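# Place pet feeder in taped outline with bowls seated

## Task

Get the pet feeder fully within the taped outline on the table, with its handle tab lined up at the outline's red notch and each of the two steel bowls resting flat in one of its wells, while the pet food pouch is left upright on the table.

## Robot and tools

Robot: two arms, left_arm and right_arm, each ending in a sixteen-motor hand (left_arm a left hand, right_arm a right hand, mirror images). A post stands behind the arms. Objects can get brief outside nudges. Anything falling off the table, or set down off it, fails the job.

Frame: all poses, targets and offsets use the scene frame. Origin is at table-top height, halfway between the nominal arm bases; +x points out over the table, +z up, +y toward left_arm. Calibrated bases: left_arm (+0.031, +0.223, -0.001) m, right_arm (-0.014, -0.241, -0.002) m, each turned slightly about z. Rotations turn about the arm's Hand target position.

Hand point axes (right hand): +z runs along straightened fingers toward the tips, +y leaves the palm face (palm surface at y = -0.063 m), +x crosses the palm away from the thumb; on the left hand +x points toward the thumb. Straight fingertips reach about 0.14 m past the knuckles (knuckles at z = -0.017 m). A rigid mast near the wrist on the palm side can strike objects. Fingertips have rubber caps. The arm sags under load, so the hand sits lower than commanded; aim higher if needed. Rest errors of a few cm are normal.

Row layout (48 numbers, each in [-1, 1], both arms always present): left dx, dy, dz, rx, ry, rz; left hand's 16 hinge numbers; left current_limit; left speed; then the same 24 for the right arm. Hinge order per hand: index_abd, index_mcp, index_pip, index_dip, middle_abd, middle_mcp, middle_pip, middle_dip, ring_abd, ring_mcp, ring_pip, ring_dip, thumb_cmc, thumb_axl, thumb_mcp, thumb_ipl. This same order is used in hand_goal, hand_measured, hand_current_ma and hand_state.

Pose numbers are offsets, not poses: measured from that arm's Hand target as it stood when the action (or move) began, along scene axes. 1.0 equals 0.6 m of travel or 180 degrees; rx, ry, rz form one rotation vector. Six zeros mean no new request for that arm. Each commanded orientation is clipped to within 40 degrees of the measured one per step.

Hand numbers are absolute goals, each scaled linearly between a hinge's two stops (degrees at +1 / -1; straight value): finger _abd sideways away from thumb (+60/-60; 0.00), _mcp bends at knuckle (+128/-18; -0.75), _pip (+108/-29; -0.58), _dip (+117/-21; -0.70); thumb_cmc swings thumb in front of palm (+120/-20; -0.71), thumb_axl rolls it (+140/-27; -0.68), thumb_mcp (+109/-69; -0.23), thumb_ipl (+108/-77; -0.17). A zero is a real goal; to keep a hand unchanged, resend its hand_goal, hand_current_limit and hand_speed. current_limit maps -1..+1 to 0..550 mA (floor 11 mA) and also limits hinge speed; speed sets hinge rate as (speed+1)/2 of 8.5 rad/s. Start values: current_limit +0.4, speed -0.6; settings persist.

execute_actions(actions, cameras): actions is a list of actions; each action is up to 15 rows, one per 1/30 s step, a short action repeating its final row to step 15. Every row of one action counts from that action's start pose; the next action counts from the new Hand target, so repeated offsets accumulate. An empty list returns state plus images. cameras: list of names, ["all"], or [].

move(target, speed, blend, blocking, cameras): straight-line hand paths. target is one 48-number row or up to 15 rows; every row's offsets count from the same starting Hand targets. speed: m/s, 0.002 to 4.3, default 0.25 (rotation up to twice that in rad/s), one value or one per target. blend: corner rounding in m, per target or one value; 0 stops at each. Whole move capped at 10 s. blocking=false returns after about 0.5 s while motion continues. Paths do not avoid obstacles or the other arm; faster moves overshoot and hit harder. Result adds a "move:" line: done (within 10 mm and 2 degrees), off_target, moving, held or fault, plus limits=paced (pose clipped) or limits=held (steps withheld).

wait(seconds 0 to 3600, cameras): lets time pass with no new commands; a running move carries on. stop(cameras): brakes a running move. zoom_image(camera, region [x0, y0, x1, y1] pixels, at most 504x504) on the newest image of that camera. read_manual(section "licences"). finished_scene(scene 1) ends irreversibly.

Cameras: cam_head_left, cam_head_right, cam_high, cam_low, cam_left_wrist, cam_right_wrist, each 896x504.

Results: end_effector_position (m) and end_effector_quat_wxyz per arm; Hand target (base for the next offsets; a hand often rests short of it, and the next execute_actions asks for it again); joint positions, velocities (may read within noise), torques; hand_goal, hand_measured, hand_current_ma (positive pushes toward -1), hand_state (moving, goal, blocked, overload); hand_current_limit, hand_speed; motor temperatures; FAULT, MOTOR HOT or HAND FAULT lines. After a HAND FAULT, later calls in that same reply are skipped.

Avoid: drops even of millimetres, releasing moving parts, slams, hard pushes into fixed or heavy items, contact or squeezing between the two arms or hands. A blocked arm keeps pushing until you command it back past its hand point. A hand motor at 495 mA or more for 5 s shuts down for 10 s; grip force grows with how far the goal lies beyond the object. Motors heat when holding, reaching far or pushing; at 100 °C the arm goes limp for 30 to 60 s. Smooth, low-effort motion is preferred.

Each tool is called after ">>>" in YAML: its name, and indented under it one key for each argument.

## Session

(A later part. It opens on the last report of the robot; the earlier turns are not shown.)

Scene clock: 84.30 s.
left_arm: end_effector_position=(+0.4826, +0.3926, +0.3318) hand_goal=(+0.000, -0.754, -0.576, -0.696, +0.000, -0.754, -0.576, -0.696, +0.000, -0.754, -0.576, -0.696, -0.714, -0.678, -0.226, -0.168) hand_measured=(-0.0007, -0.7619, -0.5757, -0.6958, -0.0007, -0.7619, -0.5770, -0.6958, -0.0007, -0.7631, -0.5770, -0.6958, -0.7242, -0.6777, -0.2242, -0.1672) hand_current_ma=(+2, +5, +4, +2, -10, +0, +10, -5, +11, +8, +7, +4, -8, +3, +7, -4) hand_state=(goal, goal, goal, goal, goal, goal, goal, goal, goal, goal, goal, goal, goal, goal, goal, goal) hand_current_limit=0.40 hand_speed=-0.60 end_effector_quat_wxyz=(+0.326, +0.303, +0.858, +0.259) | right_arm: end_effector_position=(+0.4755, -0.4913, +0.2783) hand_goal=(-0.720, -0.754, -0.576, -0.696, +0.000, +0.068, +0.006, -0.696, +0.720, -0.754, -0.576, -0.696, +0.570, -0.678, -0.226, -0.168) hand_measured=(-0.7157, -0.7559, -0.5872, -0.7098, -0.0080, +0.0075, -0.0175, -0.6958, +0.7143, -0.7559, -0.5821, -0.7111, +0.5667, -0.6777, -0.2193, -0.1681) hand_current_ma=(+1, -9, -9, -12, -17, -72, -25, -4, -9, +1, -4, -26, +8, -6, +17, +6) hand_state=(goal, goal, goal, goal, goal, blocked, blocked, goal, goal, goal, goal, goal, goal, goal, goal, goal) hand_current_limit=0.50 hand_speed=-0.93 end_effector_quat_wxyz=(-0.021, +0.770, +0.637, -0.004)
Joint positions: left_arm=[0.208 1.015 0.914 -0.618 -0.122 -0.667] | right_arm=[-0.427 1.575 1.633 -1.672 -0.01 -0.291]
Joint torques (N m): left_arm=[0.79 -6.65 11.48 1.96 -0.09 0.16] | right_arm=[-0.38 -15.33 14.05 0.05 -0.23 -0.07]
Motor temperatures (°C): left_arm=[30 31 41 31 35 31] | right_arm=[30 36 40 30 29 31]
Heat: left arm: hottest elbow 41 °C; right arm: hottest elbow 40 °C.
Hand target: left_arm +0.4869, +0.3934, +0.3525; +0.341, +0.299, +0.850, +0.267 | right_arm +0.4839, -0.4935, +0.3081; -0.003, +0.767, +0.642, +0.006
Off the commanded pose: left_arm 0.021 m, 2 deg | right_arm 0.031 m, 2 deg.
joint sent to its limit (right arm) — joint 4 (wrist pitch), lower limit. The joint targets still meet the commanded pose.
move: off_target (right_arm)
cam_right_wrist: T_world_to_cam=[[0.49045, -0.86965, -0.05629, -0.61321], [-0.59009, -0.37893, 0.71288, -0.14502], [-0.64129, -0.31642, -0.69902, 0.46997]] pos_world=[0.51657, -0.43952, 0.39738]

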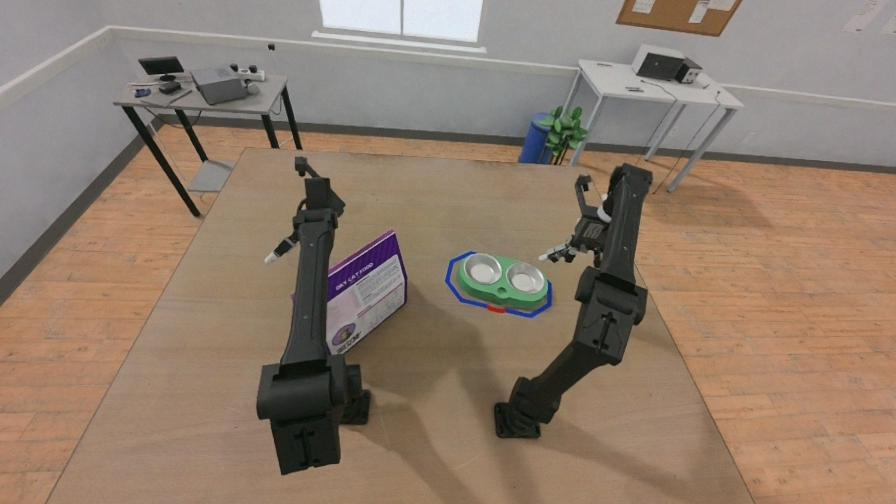

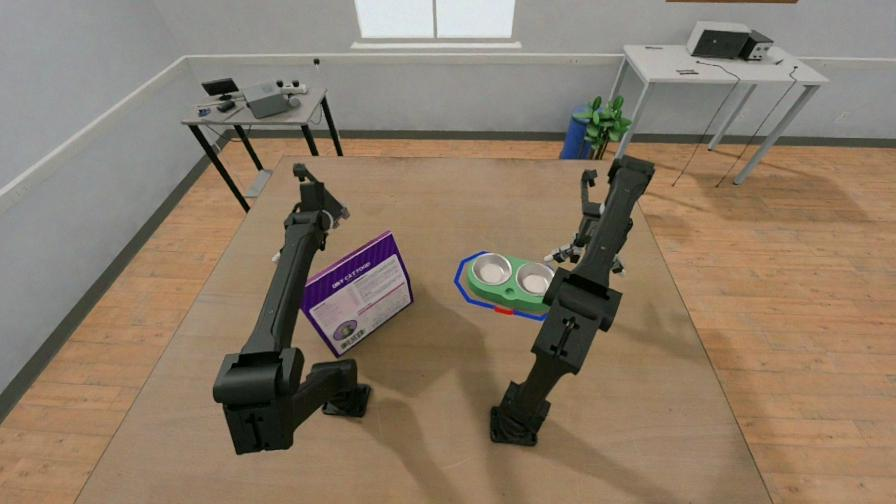

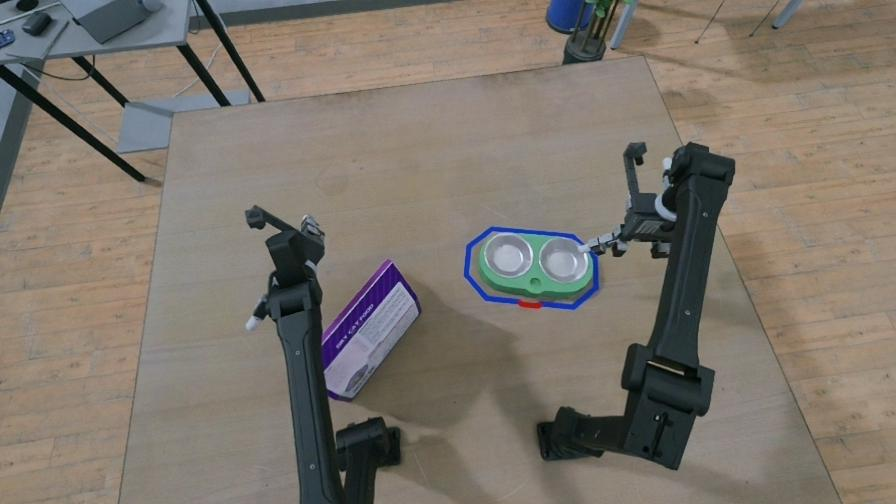

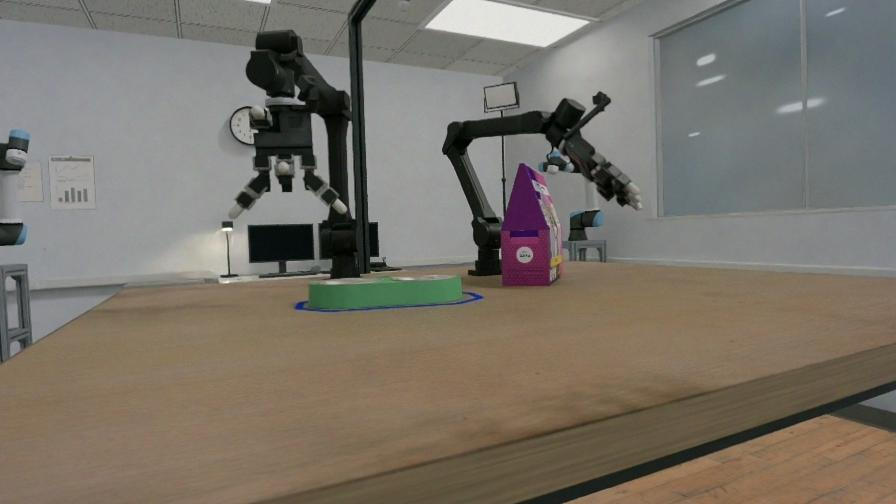

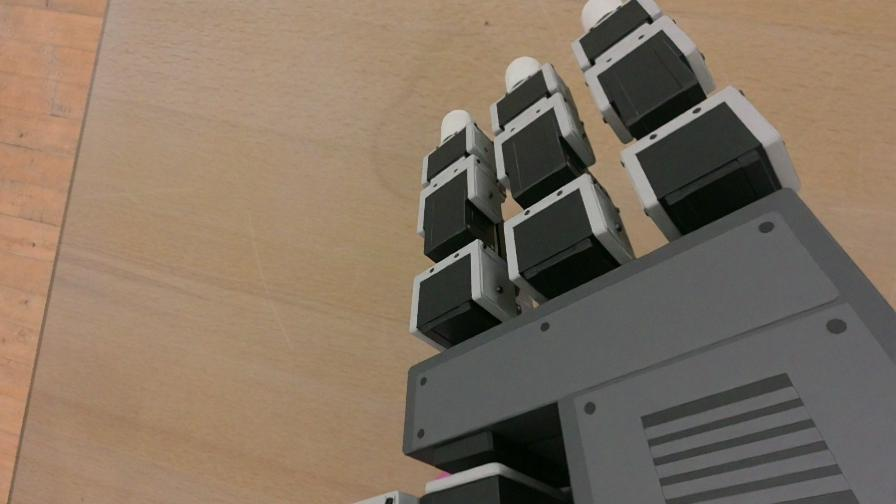

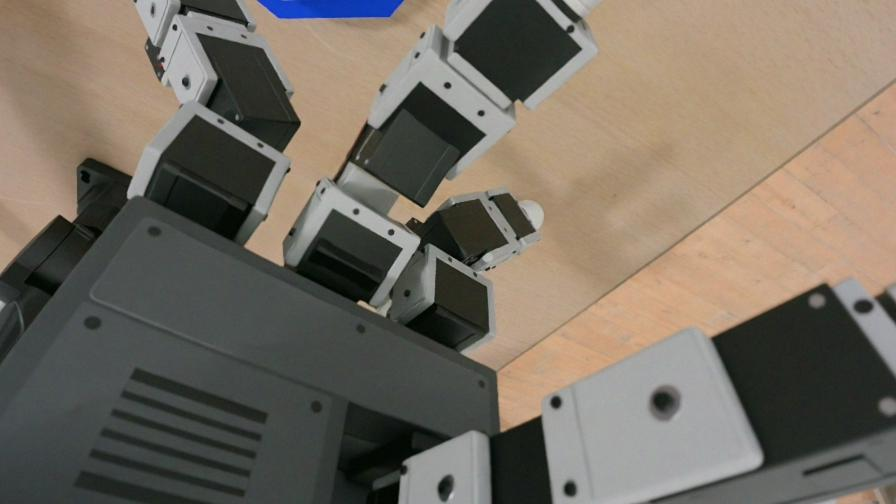

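>>> move:
  target:
    - [0,0,0,0,0,0,0,-0.754,-0.576,-0.696,0,-0.754,-0.576,-0.696,0,-0.754,-0.576,-0.696,-0.714,-0.678,-0.226,-0.168,0.4,-0.6,0.0522,0.3248,0,0,0,-0.02,-0.65,-0.754,-0.576,-0.696,0,0.068,0.007,-0.696,0.65,-0.754,-0.576,-0.696,0.571,-0.678,-0.226,-0.168,0.5,-0.93]
    - [0,0,0,0,0,0,0,-0.754,-0.576,-0.696,0,-0.754,-0.576,-0.696,0,-0.754,-0.576,-0.696,-0.714,-0.678,-0.226,-0.168,0.4,-0.6,0.0522,0.3248,-0.22,0,0,-0.02,-0.65,-0.754,-0.576,-0.696,0,0.068,0.007,-0.696,0.65,-0.754,-0.576,-0.696,0.571,-0.678,-0.226,-0.168,0.5,-0.93]
  speed: [0.2,0.08]
  cameras: ["cam_high","cam_head_left","cam_low","cam_right_wrist"]

>>> zoom_image:
  camera: "cam_high"
  region: [455, 215, 605, 315]

>>> zoom_image:
  camera: "cam_head_left"
  region: [440, 245, 560, 325]

>>> zoom_image:
  camera: "cam_low"
  region: [280, 200, 500, 320]

Scene clock: 91.43 s.
left_arm: end_effector_position=(+0.4826, +0.3926, +0.3318) hand_goal=(+0.000, -0.754, -0.576, -0.696, +0.000, -0.754, -0.576, -0.696, +0.000, -0.754, -0.576, -0.696, -0.714, -0.678, -0.226, -0.168) hand_measured=(+0.0008, -0.7619, -0.5770, -0.6958, -0.0007, -0.7631, -0.5770, -0.6958, +0.0008, -0.7631, -0.5770, -0.6958, -0.7242, -0.6777, -0.2242, -0.1681) hand_current_ma=(+4, +4, +7, +1, -10, +1, +12, -3, +9, +7, +8, +6, -8, +11, +10, -1) hand_state=(goal, goal, goal, goal, goal, goal, goal, goal, goal, goal, goal, goal, goal, goal, goal, goal) hand_current_limit=0.40 hand_speed=-0.60 end_effector_quat_wxyz=(+0.326, +0.303, +0.858, +0.259) | right_arm: end_effector_position=(+0.5154, -0.2966, +0.1889) hand_goal=(-0.650, -0.754, -0.576, -0.696, +0.000, +0.068, +0.006, -0.696, +0.650, -0.754, -0.576, -0.696, +0.570, -0.678, -0.226, -0.168) hand_measured=(-0.6527, -0.7559, -0.5872, -0.7098, -0.0007, +0.0075, -0.0175, -0.6958, +0.6484, -0.7559, -0.5834, -0.7124, +0.5693, -0.6767, -0.2193, -0.1672) hand_current_ma=(+7, -3, -22, -21, -9, -82, -29, -3, -3, -6, -6, -20, +9, -8, +4, -2) hand_state=(goal, goal, goal, goal, goal, blocked, blocked, goal, goal, goal, goal, goal, goal, goal, goal, goal) hand_current_limit=0.50 hand_speed=-0.93 end_effector_quat_wxyz=(+0.002, +0.782, +0.623, +0.013)
Joint positions: left_arm=[0.208 1.015 0.914 -0.618 -0.122 -0.667] | right_arm=[0.016 1.524 1.327 -1.35 -0.014 0.19]
Joint torques (N m): left_arm=[0.73 -6.71 11.48 1.98 -0.09 0.16] | right_arm=[-0.56 -12.28 8.92 0.96 0.07 0.18]
Heat: left arm: hottest elbow 41 °C; right arm: hottest elbow 41 °C.
Hand target: left_arm +0.4869, +0.3934, +0.3525; +0.341, +0.299, +0.850, +0.267 | right_arm +0.5152, -0.2987, +0.1761; -0.002, +0.786, +0.618, +0.006
Off the commanded pose: left_arm 0.021 m, 2 deg | right_arm 0.013 m, 1 deg.
move: off_target (right_arm)
cam_right_wrist: T_world_to_cam=[[0.45915, -0.88821, -0.01662, -0.46544], [-0.6428, -0.34509, 0.68391, 0.05878], [-0.61318, -0.30333, -0.72938, 0.48975]] pos_world=[0.5518, -0.24456, 0.30928]
Images, in order (width x height): cam_head_left 896x504, cam_high 896x504, cam_low 896x504, cam_right_wrist 896x504.

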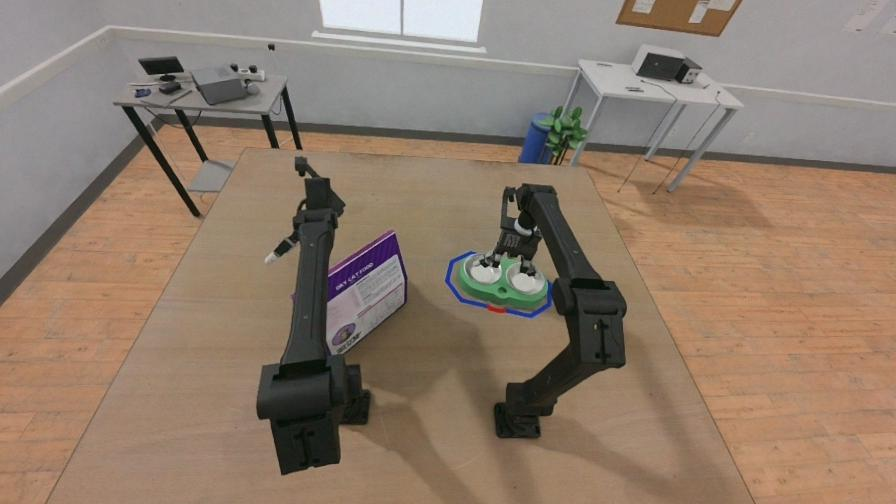

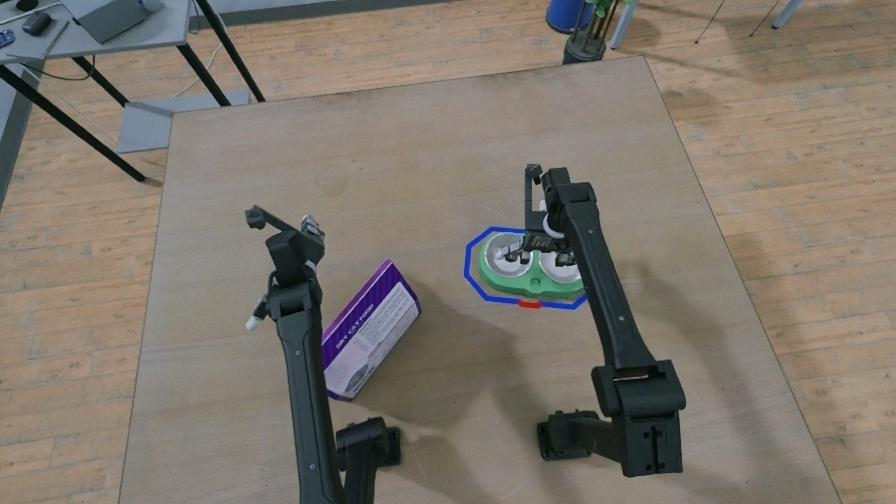

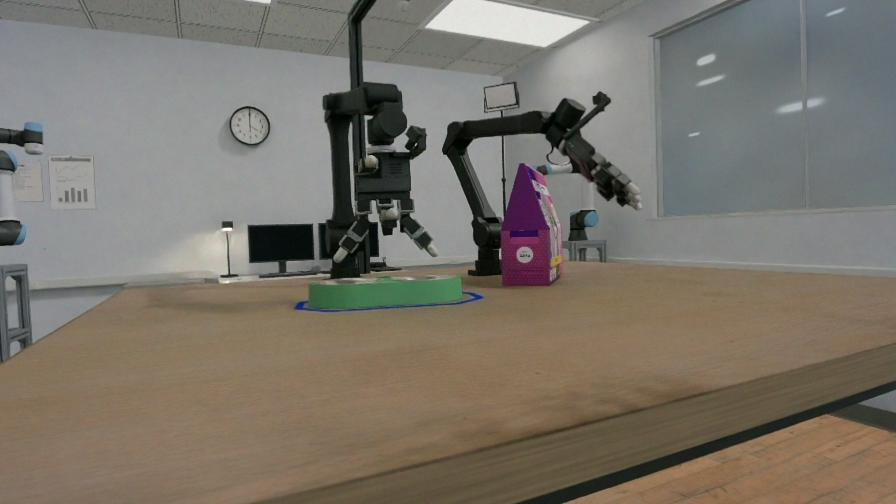

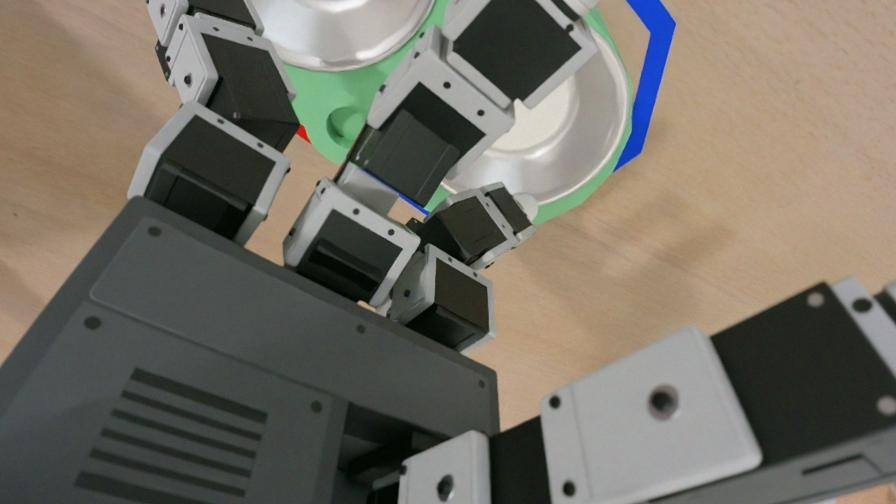

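Scaled by 3.360 from the camera's image (finer frame: 1280x720).

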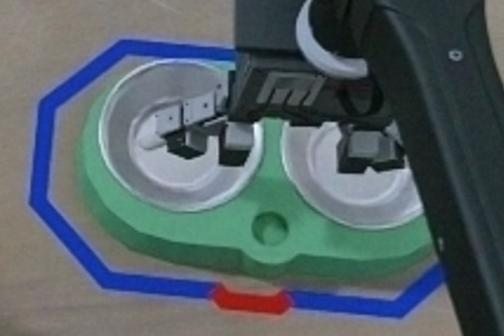

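Scaled by 4.200 from the camera's image (finer frame: 1280x720).

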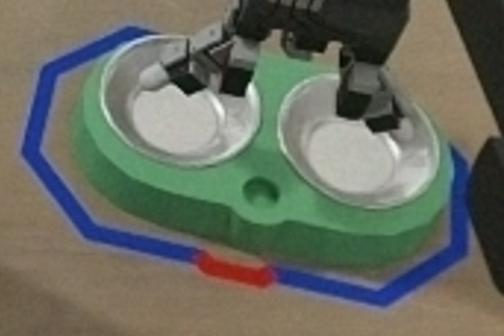

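Scaled by 2.291 from the camera's image (finer frame: 1280x720).

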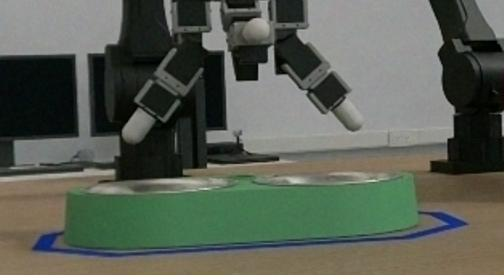

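>>> move:
  target: [0,0,0,0,0,0,0,-0.754,-0.576,-0.696,0,-0.754,-0.576,-0.696,0,-0.754,-0.576,-0.696,-0.714,-0.678,-0.226,-0.168,0.4,-0.6,0.013,-0.0033,-0.055,0,0,-0.003,-0.65,-0.754,-0.576,-0.696,0,0.068,0.007,-0.696,0.65,-0.754,-0.576,-0.696,0.571,-0.678,-0.226,-0.168,0.5,-0.93]
  speed: 0.06
  cameras: ["cam_high","cam_head_left","cam_low","cam_right_wrist"]

>>> zoom_image:
  camera: "cam_high"
  region: [455, 215, 605, 315]

>>> zoom_image:
  camera: "cam_head_left"
  region: [440, 245, 560, 325]

>>> zoom_image:
  camera: "cam_low"
  region: [280, 200, 500, 320]

Scene clock: 93.07 s.
left_arm: end_effector_position=(+0.4826, +0.3926, +0.3318) hand_goal=(+0.000, -0.754, -0.576, -0.696, +0.000, -0.754, -0.576, -0.696, +0.000, -0.754, -0.576, -0.696, -0.714, -0.678, -0.226, -0.168) hand_measured=(+0.0008, -0.7619, -0.5770, -0.6958, -0.0007, -0.7631, -0.5770, -0.6958, -0.0007, -0.7631, -0.5757, -0.6958, -0.7242, -0.6777, -0.2242, -0.1672) hand_current_ma=(+0, +3, +4, +1, -9, -2, +13, -7, +5, +12, +11, +6, -6, +3, +8, +1) hand_state=(goal, goal, goal, goal, goal, goal, goal, goal, goal, goal, goal, goal, goal, goal, goal, goal) hand_current_limit=0.40 hand_speed=-0.60 end_effector_quat_wxyz=(+0.326, +0.303, +0.858, +0.259) | right_arm: end_effector_position=(+0.5242, -0.2975, +0.1549) hand_goal=(-0.650, -0.754, -0.576, -0.696, +0.000, +0.068, +0.006, -0.696, +0.650, -0.754, -0.576, -0.696, +0.570, -0.678, -0.226, -0.168) hand_measured=(-0.6512, -0.7559, -0.5872, -0.7098, -0.0007, +0.0075, -0.0175, -0.6958, +0.6469, -0.7559, -0.5834, -0.7111, +0.5693, -0.6767, -0.2193, -0.1672) hand_current_ma=(-5, +5, -22, -42, -19, -72, -34, -16, +3, +8, -3, -24, +4, +3, +22, -7) hand_state=(goal, goal, goal, goal, goal, blocked, blocked, goal, goal, goal, goal, goal, goal, goal, goal, goal) hand_current_limit=0.50 hand_speed=-0.93 end_effector_quat_wxyz=(+0.002, +0.785, +0.620, +0.013)
Joint positions: left_arm=[0.208 1.015 0.914 -0.618 -0.122 -0.667] | right_arm=[0.016 1.569 1.288 -1.268 -0.014 0.198]
Joint torques (N m): left_arm=[0.85 -6.65 11.47 1.98 -0.09 0.17] | right_arm=[-0.73 -12.86 8.68 0.95 0.07 0.18]
Heat: left arm: hottest elbow 41 °C; right arm: hottest elbow 41 °C.
Hand target: left_arm +0.4869, +0.3934, +0.3525; +0.341, +0.299, +0.850, +0.267 | right_arm +0.5230, -0.3007, +0.1431; -0.002, +0.789, +0.614, +0.006
Off the commanded pose: left_arm 0.021 m, 2 deg | right_arm 0.012 m, 1 deg.
move: off_target (right_arm)
cam_right_wrist: T_world_to_cam=[[0.45269, -0.89149, -0.01768, -0.46826], [-0.64391, -0.34056, 0.68513, 0.08905], [-0.61681, -0.29876, -0.72821, 0.47319]] pos_world=[0.56118, -0.24575, 0.27528]
Images, in order (width x height): cam_head_left 896x504, cam_high 896x504, cam_low 896x504, cam_right_wrist 896x504.

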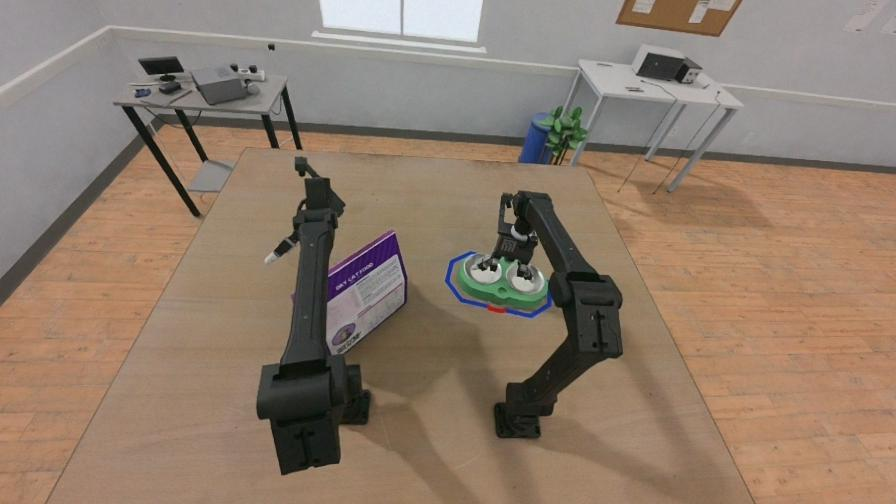

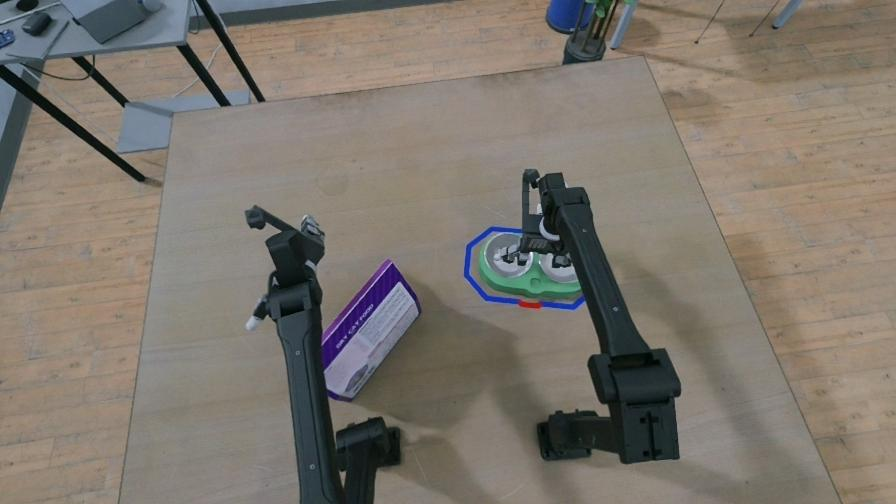

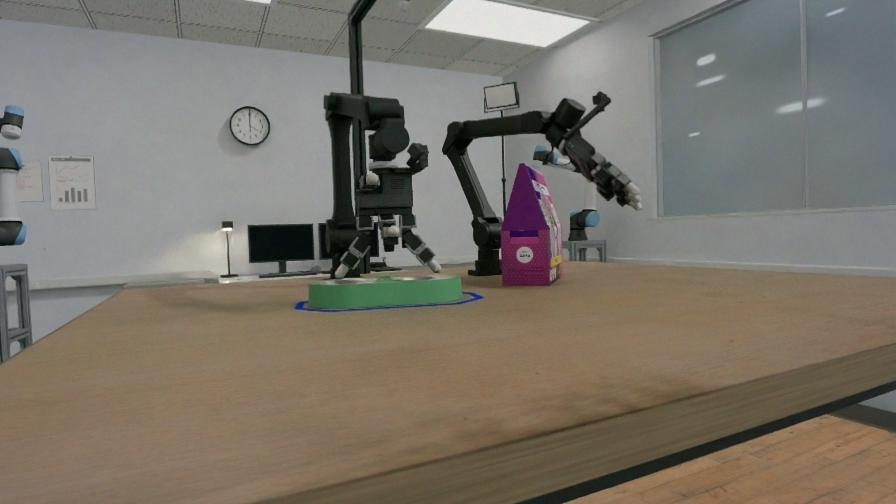

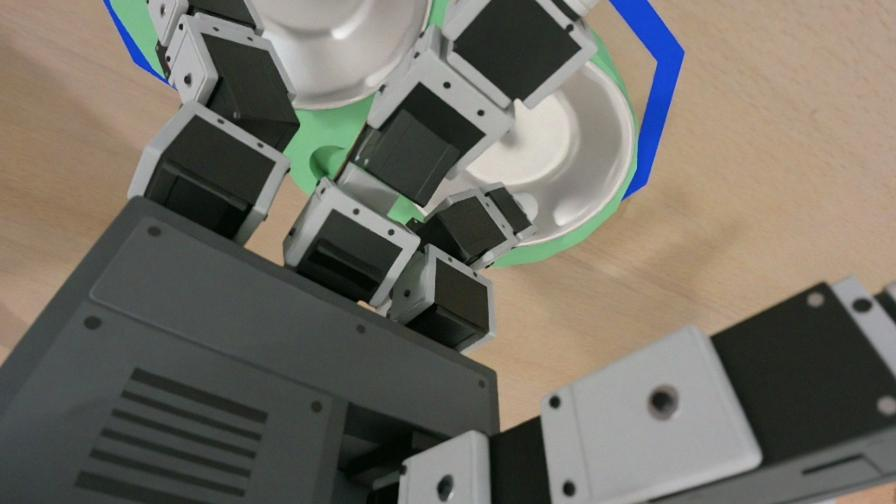

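Scaled by 3.360 from the camera's image (finer frame: 1280x720).

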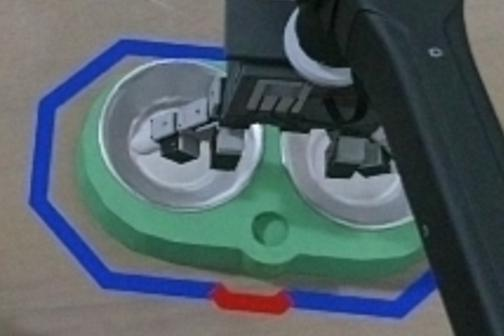

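Scaled by 4.200 from the camera's image (finer frame: 1280x720).

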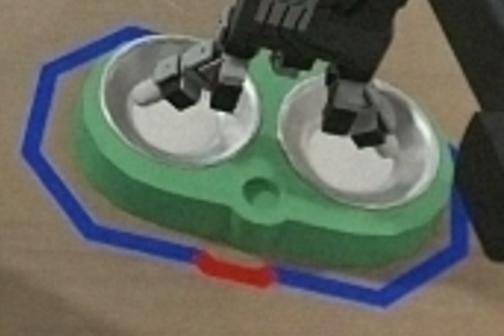

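Scaled by 2.291 from the camera's image (finer frame: 1280x720).

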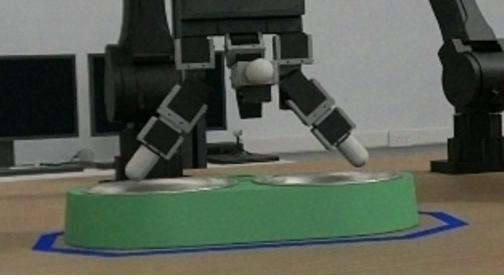

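>>> move:
  target: [0,0,0,0,0,0,0,-0.754,-0.576,-0.696,0,-0.754,-0.576,-0.696,0,-0.754,-0.576,-0.696,-0.714,-0.678,-0.226,-0.168,0.4,-0.6,0.004,0,-0.045,0,0,0.003,-0.65,-0.754,-0.576,-0.696,0,0.068,0.007,-0.696,0.65,-0.754,-0.576,-0.696,0.571,-0.678,-0.226,-0.168,0.5,-0.93]
  speed: 0.04
  cameras: ["cam_high","cam_head_left","cam_low","cam_right_wrist"]

>>> zoom_image:
  camera: "cam_high"
  region: [455, 215, 605, 315]

>>> zoom_image:
  camera: "cam_head_left"
  region: [440, 245, 560, 325]

Scene clock: 94.40 s.
left_arm: end_effector_position=(+0.4826, +0.3926, +0.3318) hand_goal=(+0.000, -0.754, -0.576, -0.696, +0.000, -0.754, -0.576, -0.696, +0.000, -0.754, -0.576, -0.696, -0.714, -0.678, -0.226, -0.168) hand_measured=(+0.0008, -0.7619, -0.5770, -0.6958, -0.0007, -0.7631, -0.5770, -0.6971, +0.0008, -0.7631, -0.5770, -0.6958, -0.7230, -0.6777, -0.2242, -0.1672) hand_current_ma=(+0, +7, +3, +3, -11, +1, +6, -3, +11, +5, +6, +0, -7, +5, +10, -5) hand_state=(goal, goal, goal, goal, goal, goal, goal, goal, goal, goal, goal, goal, goal, goal, goal, goal) hand_current_limit=0.40 hand_speed=-0.60 end_effector_quat_wxyz=(+0.326, +0.303, +0.858, +0.259) | right_arm: end_effector_position=(+0.5270, -0.2976, +0.1294) hand_goal=(-0.650, -0.754, -0.576, -0.696, +0.000, +0.068, +0.006, -0.696, +0.650, -0.754, -0.576, -0.696, +0.570, -0.678, -0.226, -0.168) hand_measured=(-0.6512, -0.7547, -0.5872, -0.7098, -0.0007, +0.0075, -0.0175, -0.6958, +0.6469, -0.7571, -0.5834, -0.7111, +0.5693, -0.6767, -0.2193, -0.1681) hand_current_ma=(-4, +13, -12, -26, -6, -73, -34, -3, +8, -5, -9, -25, +9, -1, +12, +0) hand_state=(goal, goal, goal, goal, goal, blocked, blocked, goal, goal, goal, goal, goal, goal, goal, goal, goal) hand_current_limit=0.50 hand_speed=-0.93 end_effector_quat_wxyz=(+0.003, +0.785, +0.620, +0.014)
Joint positions: left_arm=[0.208 1.015 0.914 -0.618 -0.122 -0.667] | right_arm=[0.016 1.595 1.249 -1.2 -0.014 0.198]
Joint torques (N m): left_arm=[0.79 -6.71 11.47 1.96 -0.09 0.17] | right_arm=[-0.85 -12.98 8.49 0.96 0.07 0.07]
Heat: left arm: hottest elbow 41 °C; right arm: hottest elbow 41 °C.
Hand target: left_arm +0.4869, +0.3934, +0.3525; +0.341, +0.299, +0.850, +0.267 | right_arm +0.5253, -0.3007, +0.1161; -0.002, +0.786, +0.618, +0.006
Off the commanded pose: left_arm 0.021 m, 2 deg | right_arm 0.014 m, 1 deg.
move: off_target (right_arm)
cam_right_wrist: T_world_to_cam=[[0.45237, -0.89168, -0.01642, -0.47015], [-0.64585, -0.34024, 0.68346, 0.1097], [-0.61501, -0.29857, -0.72981, 0.4557]] pos_world=[0.56379, -0.24585, 0.24988]
Images, in order (width x height): cam_head_left 896x504, cam_high 896x504, cam_low 896x504, cam_right_wrist 896x504.

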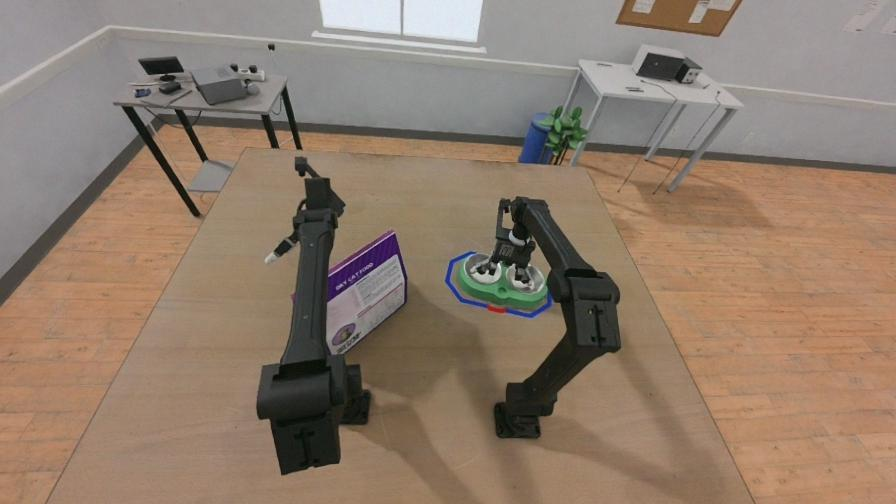

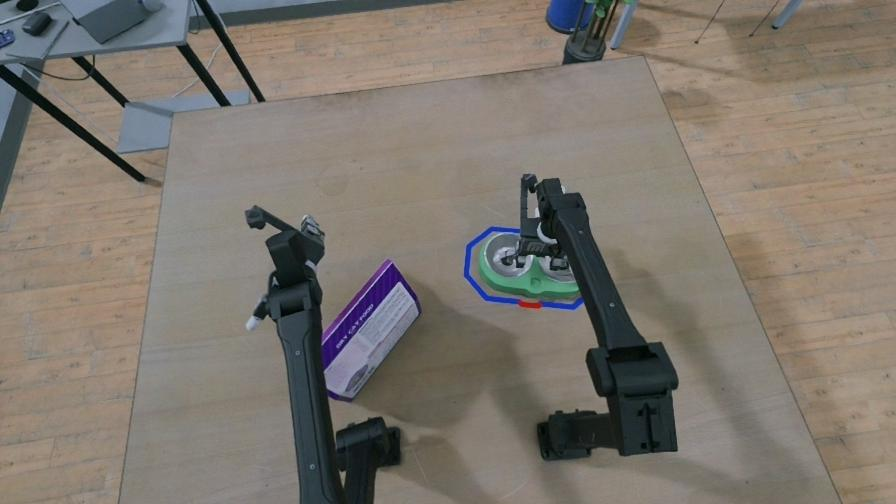

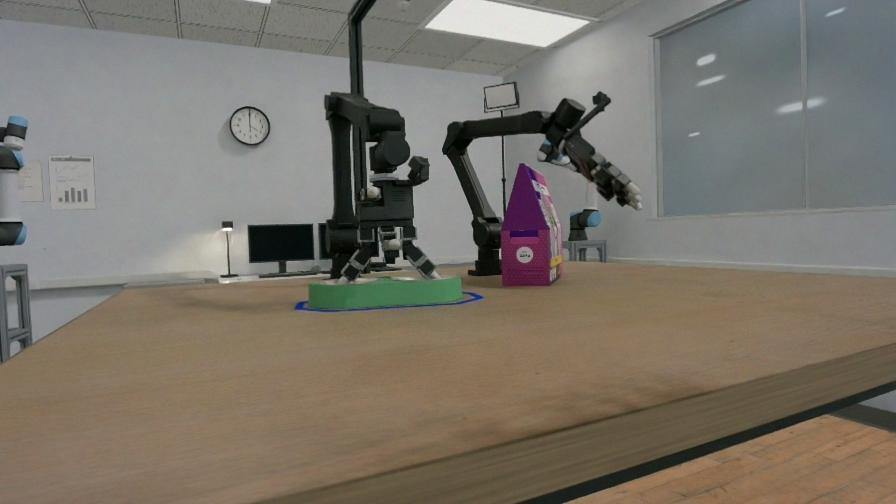

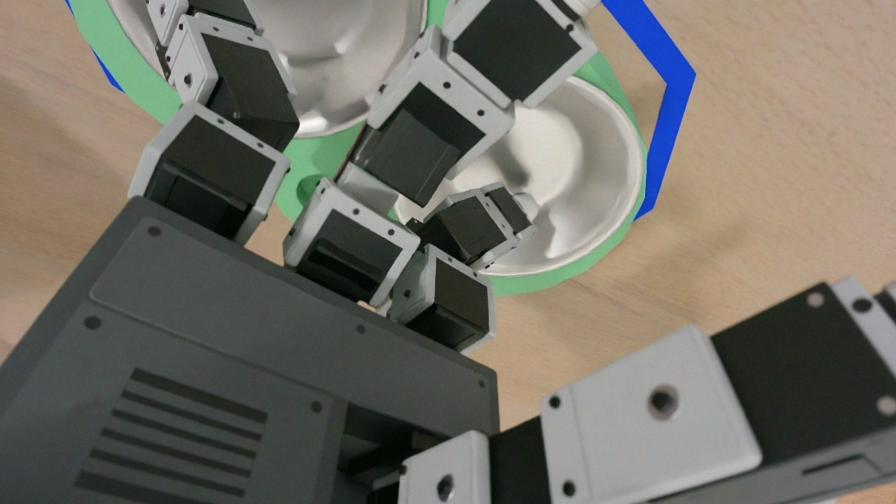

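Scaled by 3.360 from the camera's image (finer frame: 1280x720).

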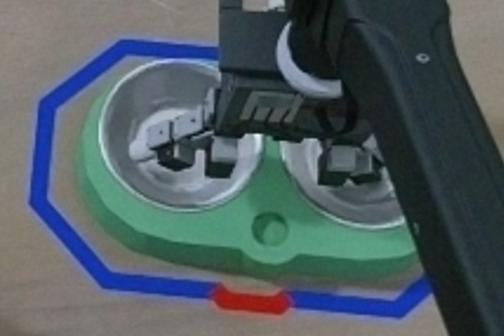

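Scaled by 4.200 from the camera's image (finer frame: 1280x720).

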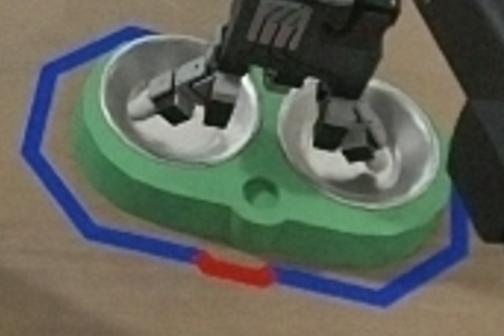

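>>> move:
  target: [0,0,0,0,0,0,0,-0.754,-0.576,-0.696,0,-0.754,-0.576,-0.696,0,-0.754,-0.576,-0.696,-0.714,-0.678,-0.226,-0.168,0.4,-0.6,0.0049,0.0194,0,0,0,0,-0.65,-0.754,-0.576,-0.696,0,0.068,0.007,-0.696,0.65,-0.754,-0.576,-0.696,0.571,-0.678,-0.226,-0.168,0.5,-0.93]
  speed: 0.03
  cameras: ["cam_high","cam_head_left"]

>>> zoom_image:
  camera: "cam_high"
  region: [455, 215, 605, 315]

>>> zoom_image:
  camera: "cam_head_left"
  region: [440, 245, 560, 325]

Scene clock: 97.73 s.
left_arm: end_effector_position=(+0.4826, +0.3926, +0.3318) hand_goal=(+0.000, -0.754, -0.576, -0.696, +0.000, -0.754, -0.576, -0.696, +0.000, -0.754, -0.576, -0.696, -0.714, -0.678, -0.226, -0.168) hand_measured=(-0.0007, -0.7619, -0.5770, -0.6958, +0.0008, -0.7619, -0.5770, -0.6958, -0.0007, -0.7631, -0.5770, -0.6958, -0.7255, -0.6777, -0.2242, -0.1681) hand_current_ma=(+6, -4, +5, +0, -7, +3, +11, -4, +9, +6, +10, +3, -7, +1, +5, +1) hand_state=(goal, goal, goal, goal, goal, goal, goal, goal, goal, goal, goal, goal, goal, goal, goal, goal) hand_current_limit=0.40 hand_speed=-0.60 end_effector_quat_wxyz=(+0.326, +0.303, +0.858, +0.259) | right_arm: end_effector_position=(+0.5269, -0.2940, +0.1272) hand_goal=(-0.650, -0.754, -0.576, -0.696, +0.000, +0.068, +0.006, -0.696, +0.650, -0.754, -0.576, -0.696, +0.570, -0.678, -0.226, -0.168) hand_measured=(-0.6512, -0.7559, -0.5872, -0.7098, -0.0007, +0.0075, -0.0175, -0.6958, +0.6484, -0.7571, -0.5834, -0.7111, +0.5667, -0.6767, -0.2183, -0.1672) hand_current_ma=(+5, +14, -22, -27, -11, -80, -13, -14, -8, -3, -13, -25, +1, +15, +7, -2) hand_state=(goal, goal, goal, goal, goal, blocked, blocked, goal, goal, goal, goal, goal, goal, goal, goal, goal) hand_current_limit=0.50 hand_speed=-0.93 end_effector_quat_wxyz=(+0.001, +0.786, +0.618, +0.012)
Joint positions: left_arm=[0.208 1.015 0.914 -0.618 -0.122 -0.667] | right_arm=[0.025 1.599 1.249 -1.2 -0.014 0.212]
Joint torques (N m): left_arm=[0.73 -6.71 11.48 1.96 -0.09 0.16] | right_arm=[0.67 -12.81 9.13 0.91 0.06 0.18]
Heat: left arm: hottest elbow 41 °C; right arm: hottest elbow 40 °C.
Hand target: left_arm +0.4869, +0.3934, +0.3525; +0.341, +0.299, +0.850, +0.267 | right_arm +0.5283, -0.2890, +0.1161; -0.002, +0.786, +0.618, +0.006
Off the commanded pose: left_arm 0.021 m, 2 deg | right_arm 0.012 m, 1 deg.
move: off_target (right_arm)
Images, in order (width x height): cam_head_left 896x504, cam_high 896x504.

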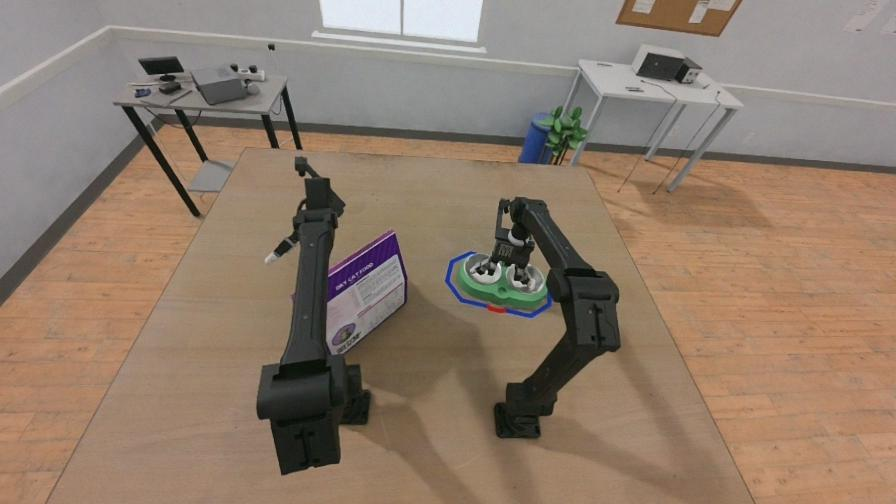

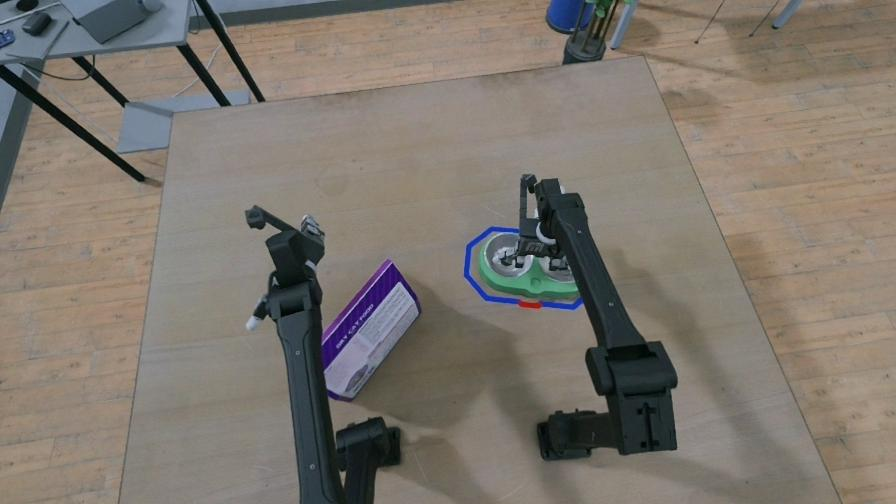

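Scaled by 3.360 from the camera's image (finer frame: 1280x720).

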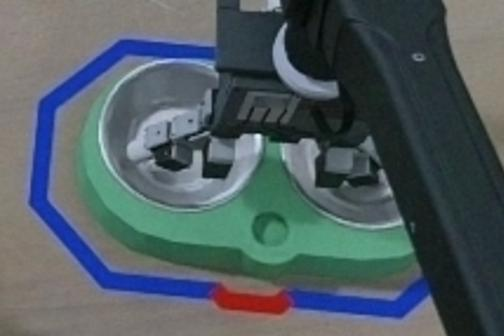

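Scaled by 4.200 from the camera's image (finer frame: 1280x720).

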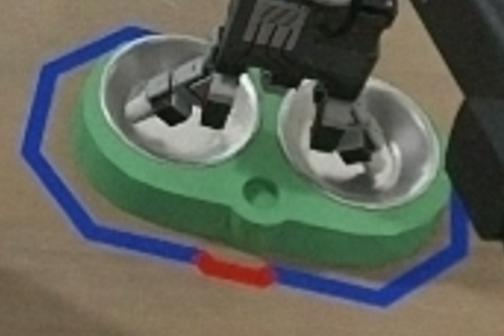

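>>> move:
  target: [0,0,0,0,0,0,0,-0.754,-0.576,-0.696,0,-0.754,-0.576,-0.696,0,-0.754,-0.576,-0.696,-0.714,-0.678,-0.226,-0.168,0.4,-0.6,0.0049,0.0194,0,0,0,0,-0.65,-0.754,-0.576,-0.696,0,0.068,0.007,-0.696,0.65,-0.754,-0.576,-0.696,0.571,-0.678,-0.226,-0.168,0.7,-0.93]
  speed: 0.03
  cameras: ["cam_high","cam_head_left"]

>>> zoom_image:
  camera: "cam_high"
  region: [455, 215, 605, 315]

>>> zoom_image:
  camera: "cam_head_left"
  region: [440, 245, 560, 325]

Scene clock: 99.97 s.
left_arm: end_effector_position=(+0.4826, +0.3926, +0.3318) hand_goal=(+0.000, -0.754, -0.576, -0.696, +0.000, -0.754, -0.576, -0.696, +0.000, -0.754, -0.576, -0.696, -0.714, -0.678, -0.226, -0.168) hand_measured=(+0.0008, -0.7619, -0.5757, -0.6958, -0.0007, -0.7619, -0.5770, -0.6958, +0.0008, -0.7631, -0.5770, -0.6971, -0.7242, -0.6767, -0.2232, -0.1681) hand_current_ma=(+1, +5, +8, -3, -4, +7, +6, -5, +7, +9, +4, +5, -4, +3, +11, -4) hand_state=(goal, goal, goal, goal, goal, goal, goal, goal, goal, goal, goal, goal, goal, goal, goal, goal) hand_current_limit=0.40 hand_speed=-0.60 end_effector_quat_wxyz=(+0.326, +0.303, +0.858, +0.259) | right_arm: end_effector_position=(+0.5266, -0.2892, +0.1262) hand_goal=(-0.650, -0.754, -0.576, -0.696, +0.000, +0.068, +0.006, -0.696, +0.650, -0.754, -0.576, -0.696, +0.570, -0.678, -0.226, -0.168) hand_measured=(-0.6512, -0.7559, -0.5872, -0.7098, -0.0036, +0.0075, -0.0175, -0.6958, +0.6513, -0.7595, -0.5911, -0.7111, +0.5730, -0.6767, -0.2183, -0.1672) hand_current_ma=(+3, -1, -15, -22, -6, -72, -41, -7, +3, -20, -15, -9, +1, +8, +3, +7) hand_state=(goal, goal, goal, goal, goal, blocked, blocked, goal, goal, goal, goal, goal, goal, goal, goal, goal) hand_current_limit=0.70 hand_speed=-0.93 end_effector_quat_wxyz=(+0.002, +0.790, +0.613, +0.010)
Joint positions: left_arm=[0.208 1.015 0.914 -0.618 -0.122 -0.667] | right_arm=[0.039 1.602 1.249 -1.2 -0.009 0.237]
Joint torques (N m): left_arm=[0.79 -6.65 11.48 1.96 -0.09 0.16] | right_arm=[1.61 -12.4 9.77 0.87 -0.1 0.2]
Heat: left arm: hottest elbow 41 °C; right arm: hottest elbow 40 °C.
Hand target: left_arm +0.4869, +0.3934, +0.3525; +0.341, +0.299, +0.850, +0.267 | right_arm +0.5312, -0.2775, +0.1160; -0.002, +0.786, +0.618, +0.006
Off the commanded pose: left_arm 0.021 m, 2 deg | right_arm 0.016 m, 1 deg.
move: off_target (right_arm)
Images, in order (width x height): cam_head_left 896x504, cam_high 896x504.

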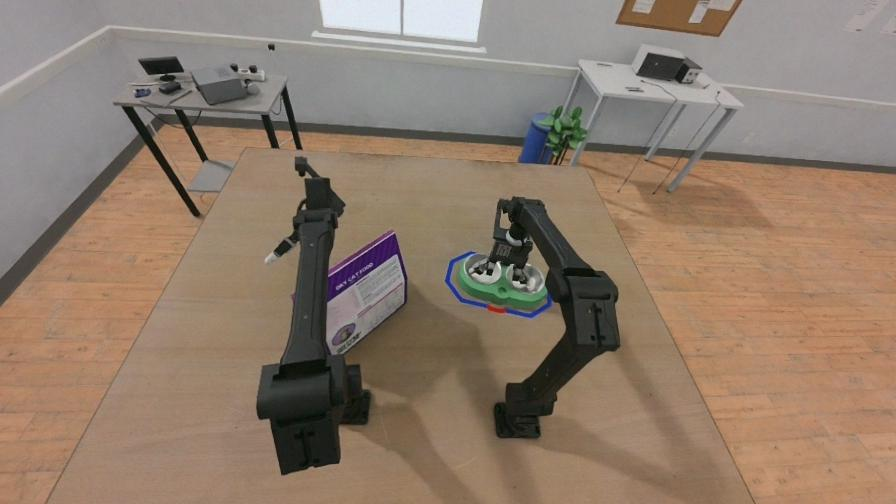

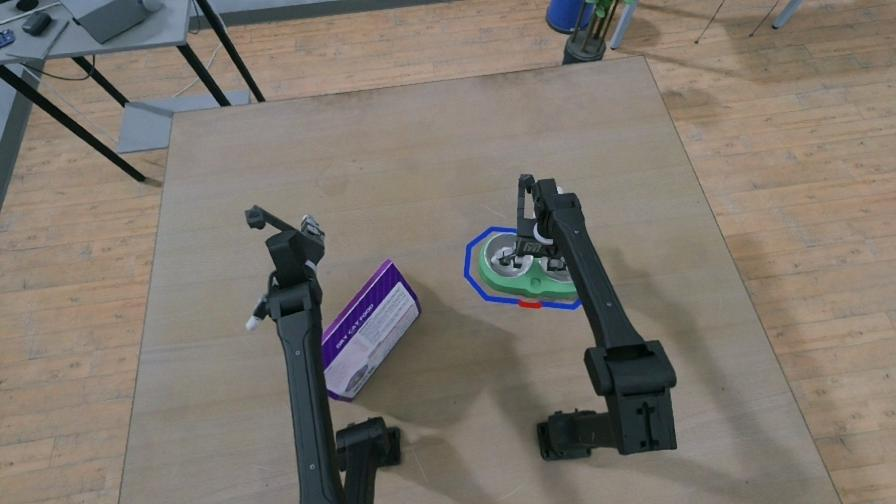

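Scaled by 3.360 from the camera's image (finer frame: 1280x720).

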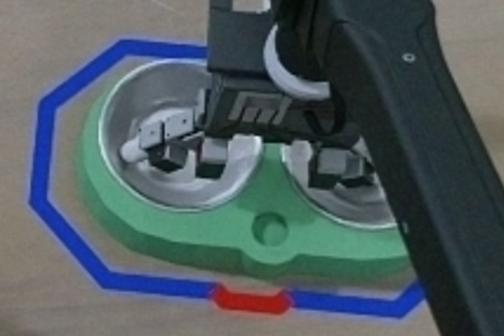

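Scaled by 4.200 from the camera's image (finer frame: 1280x720).

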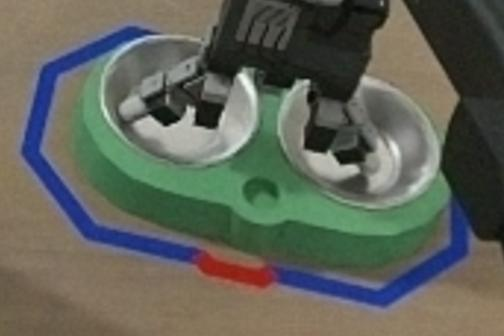

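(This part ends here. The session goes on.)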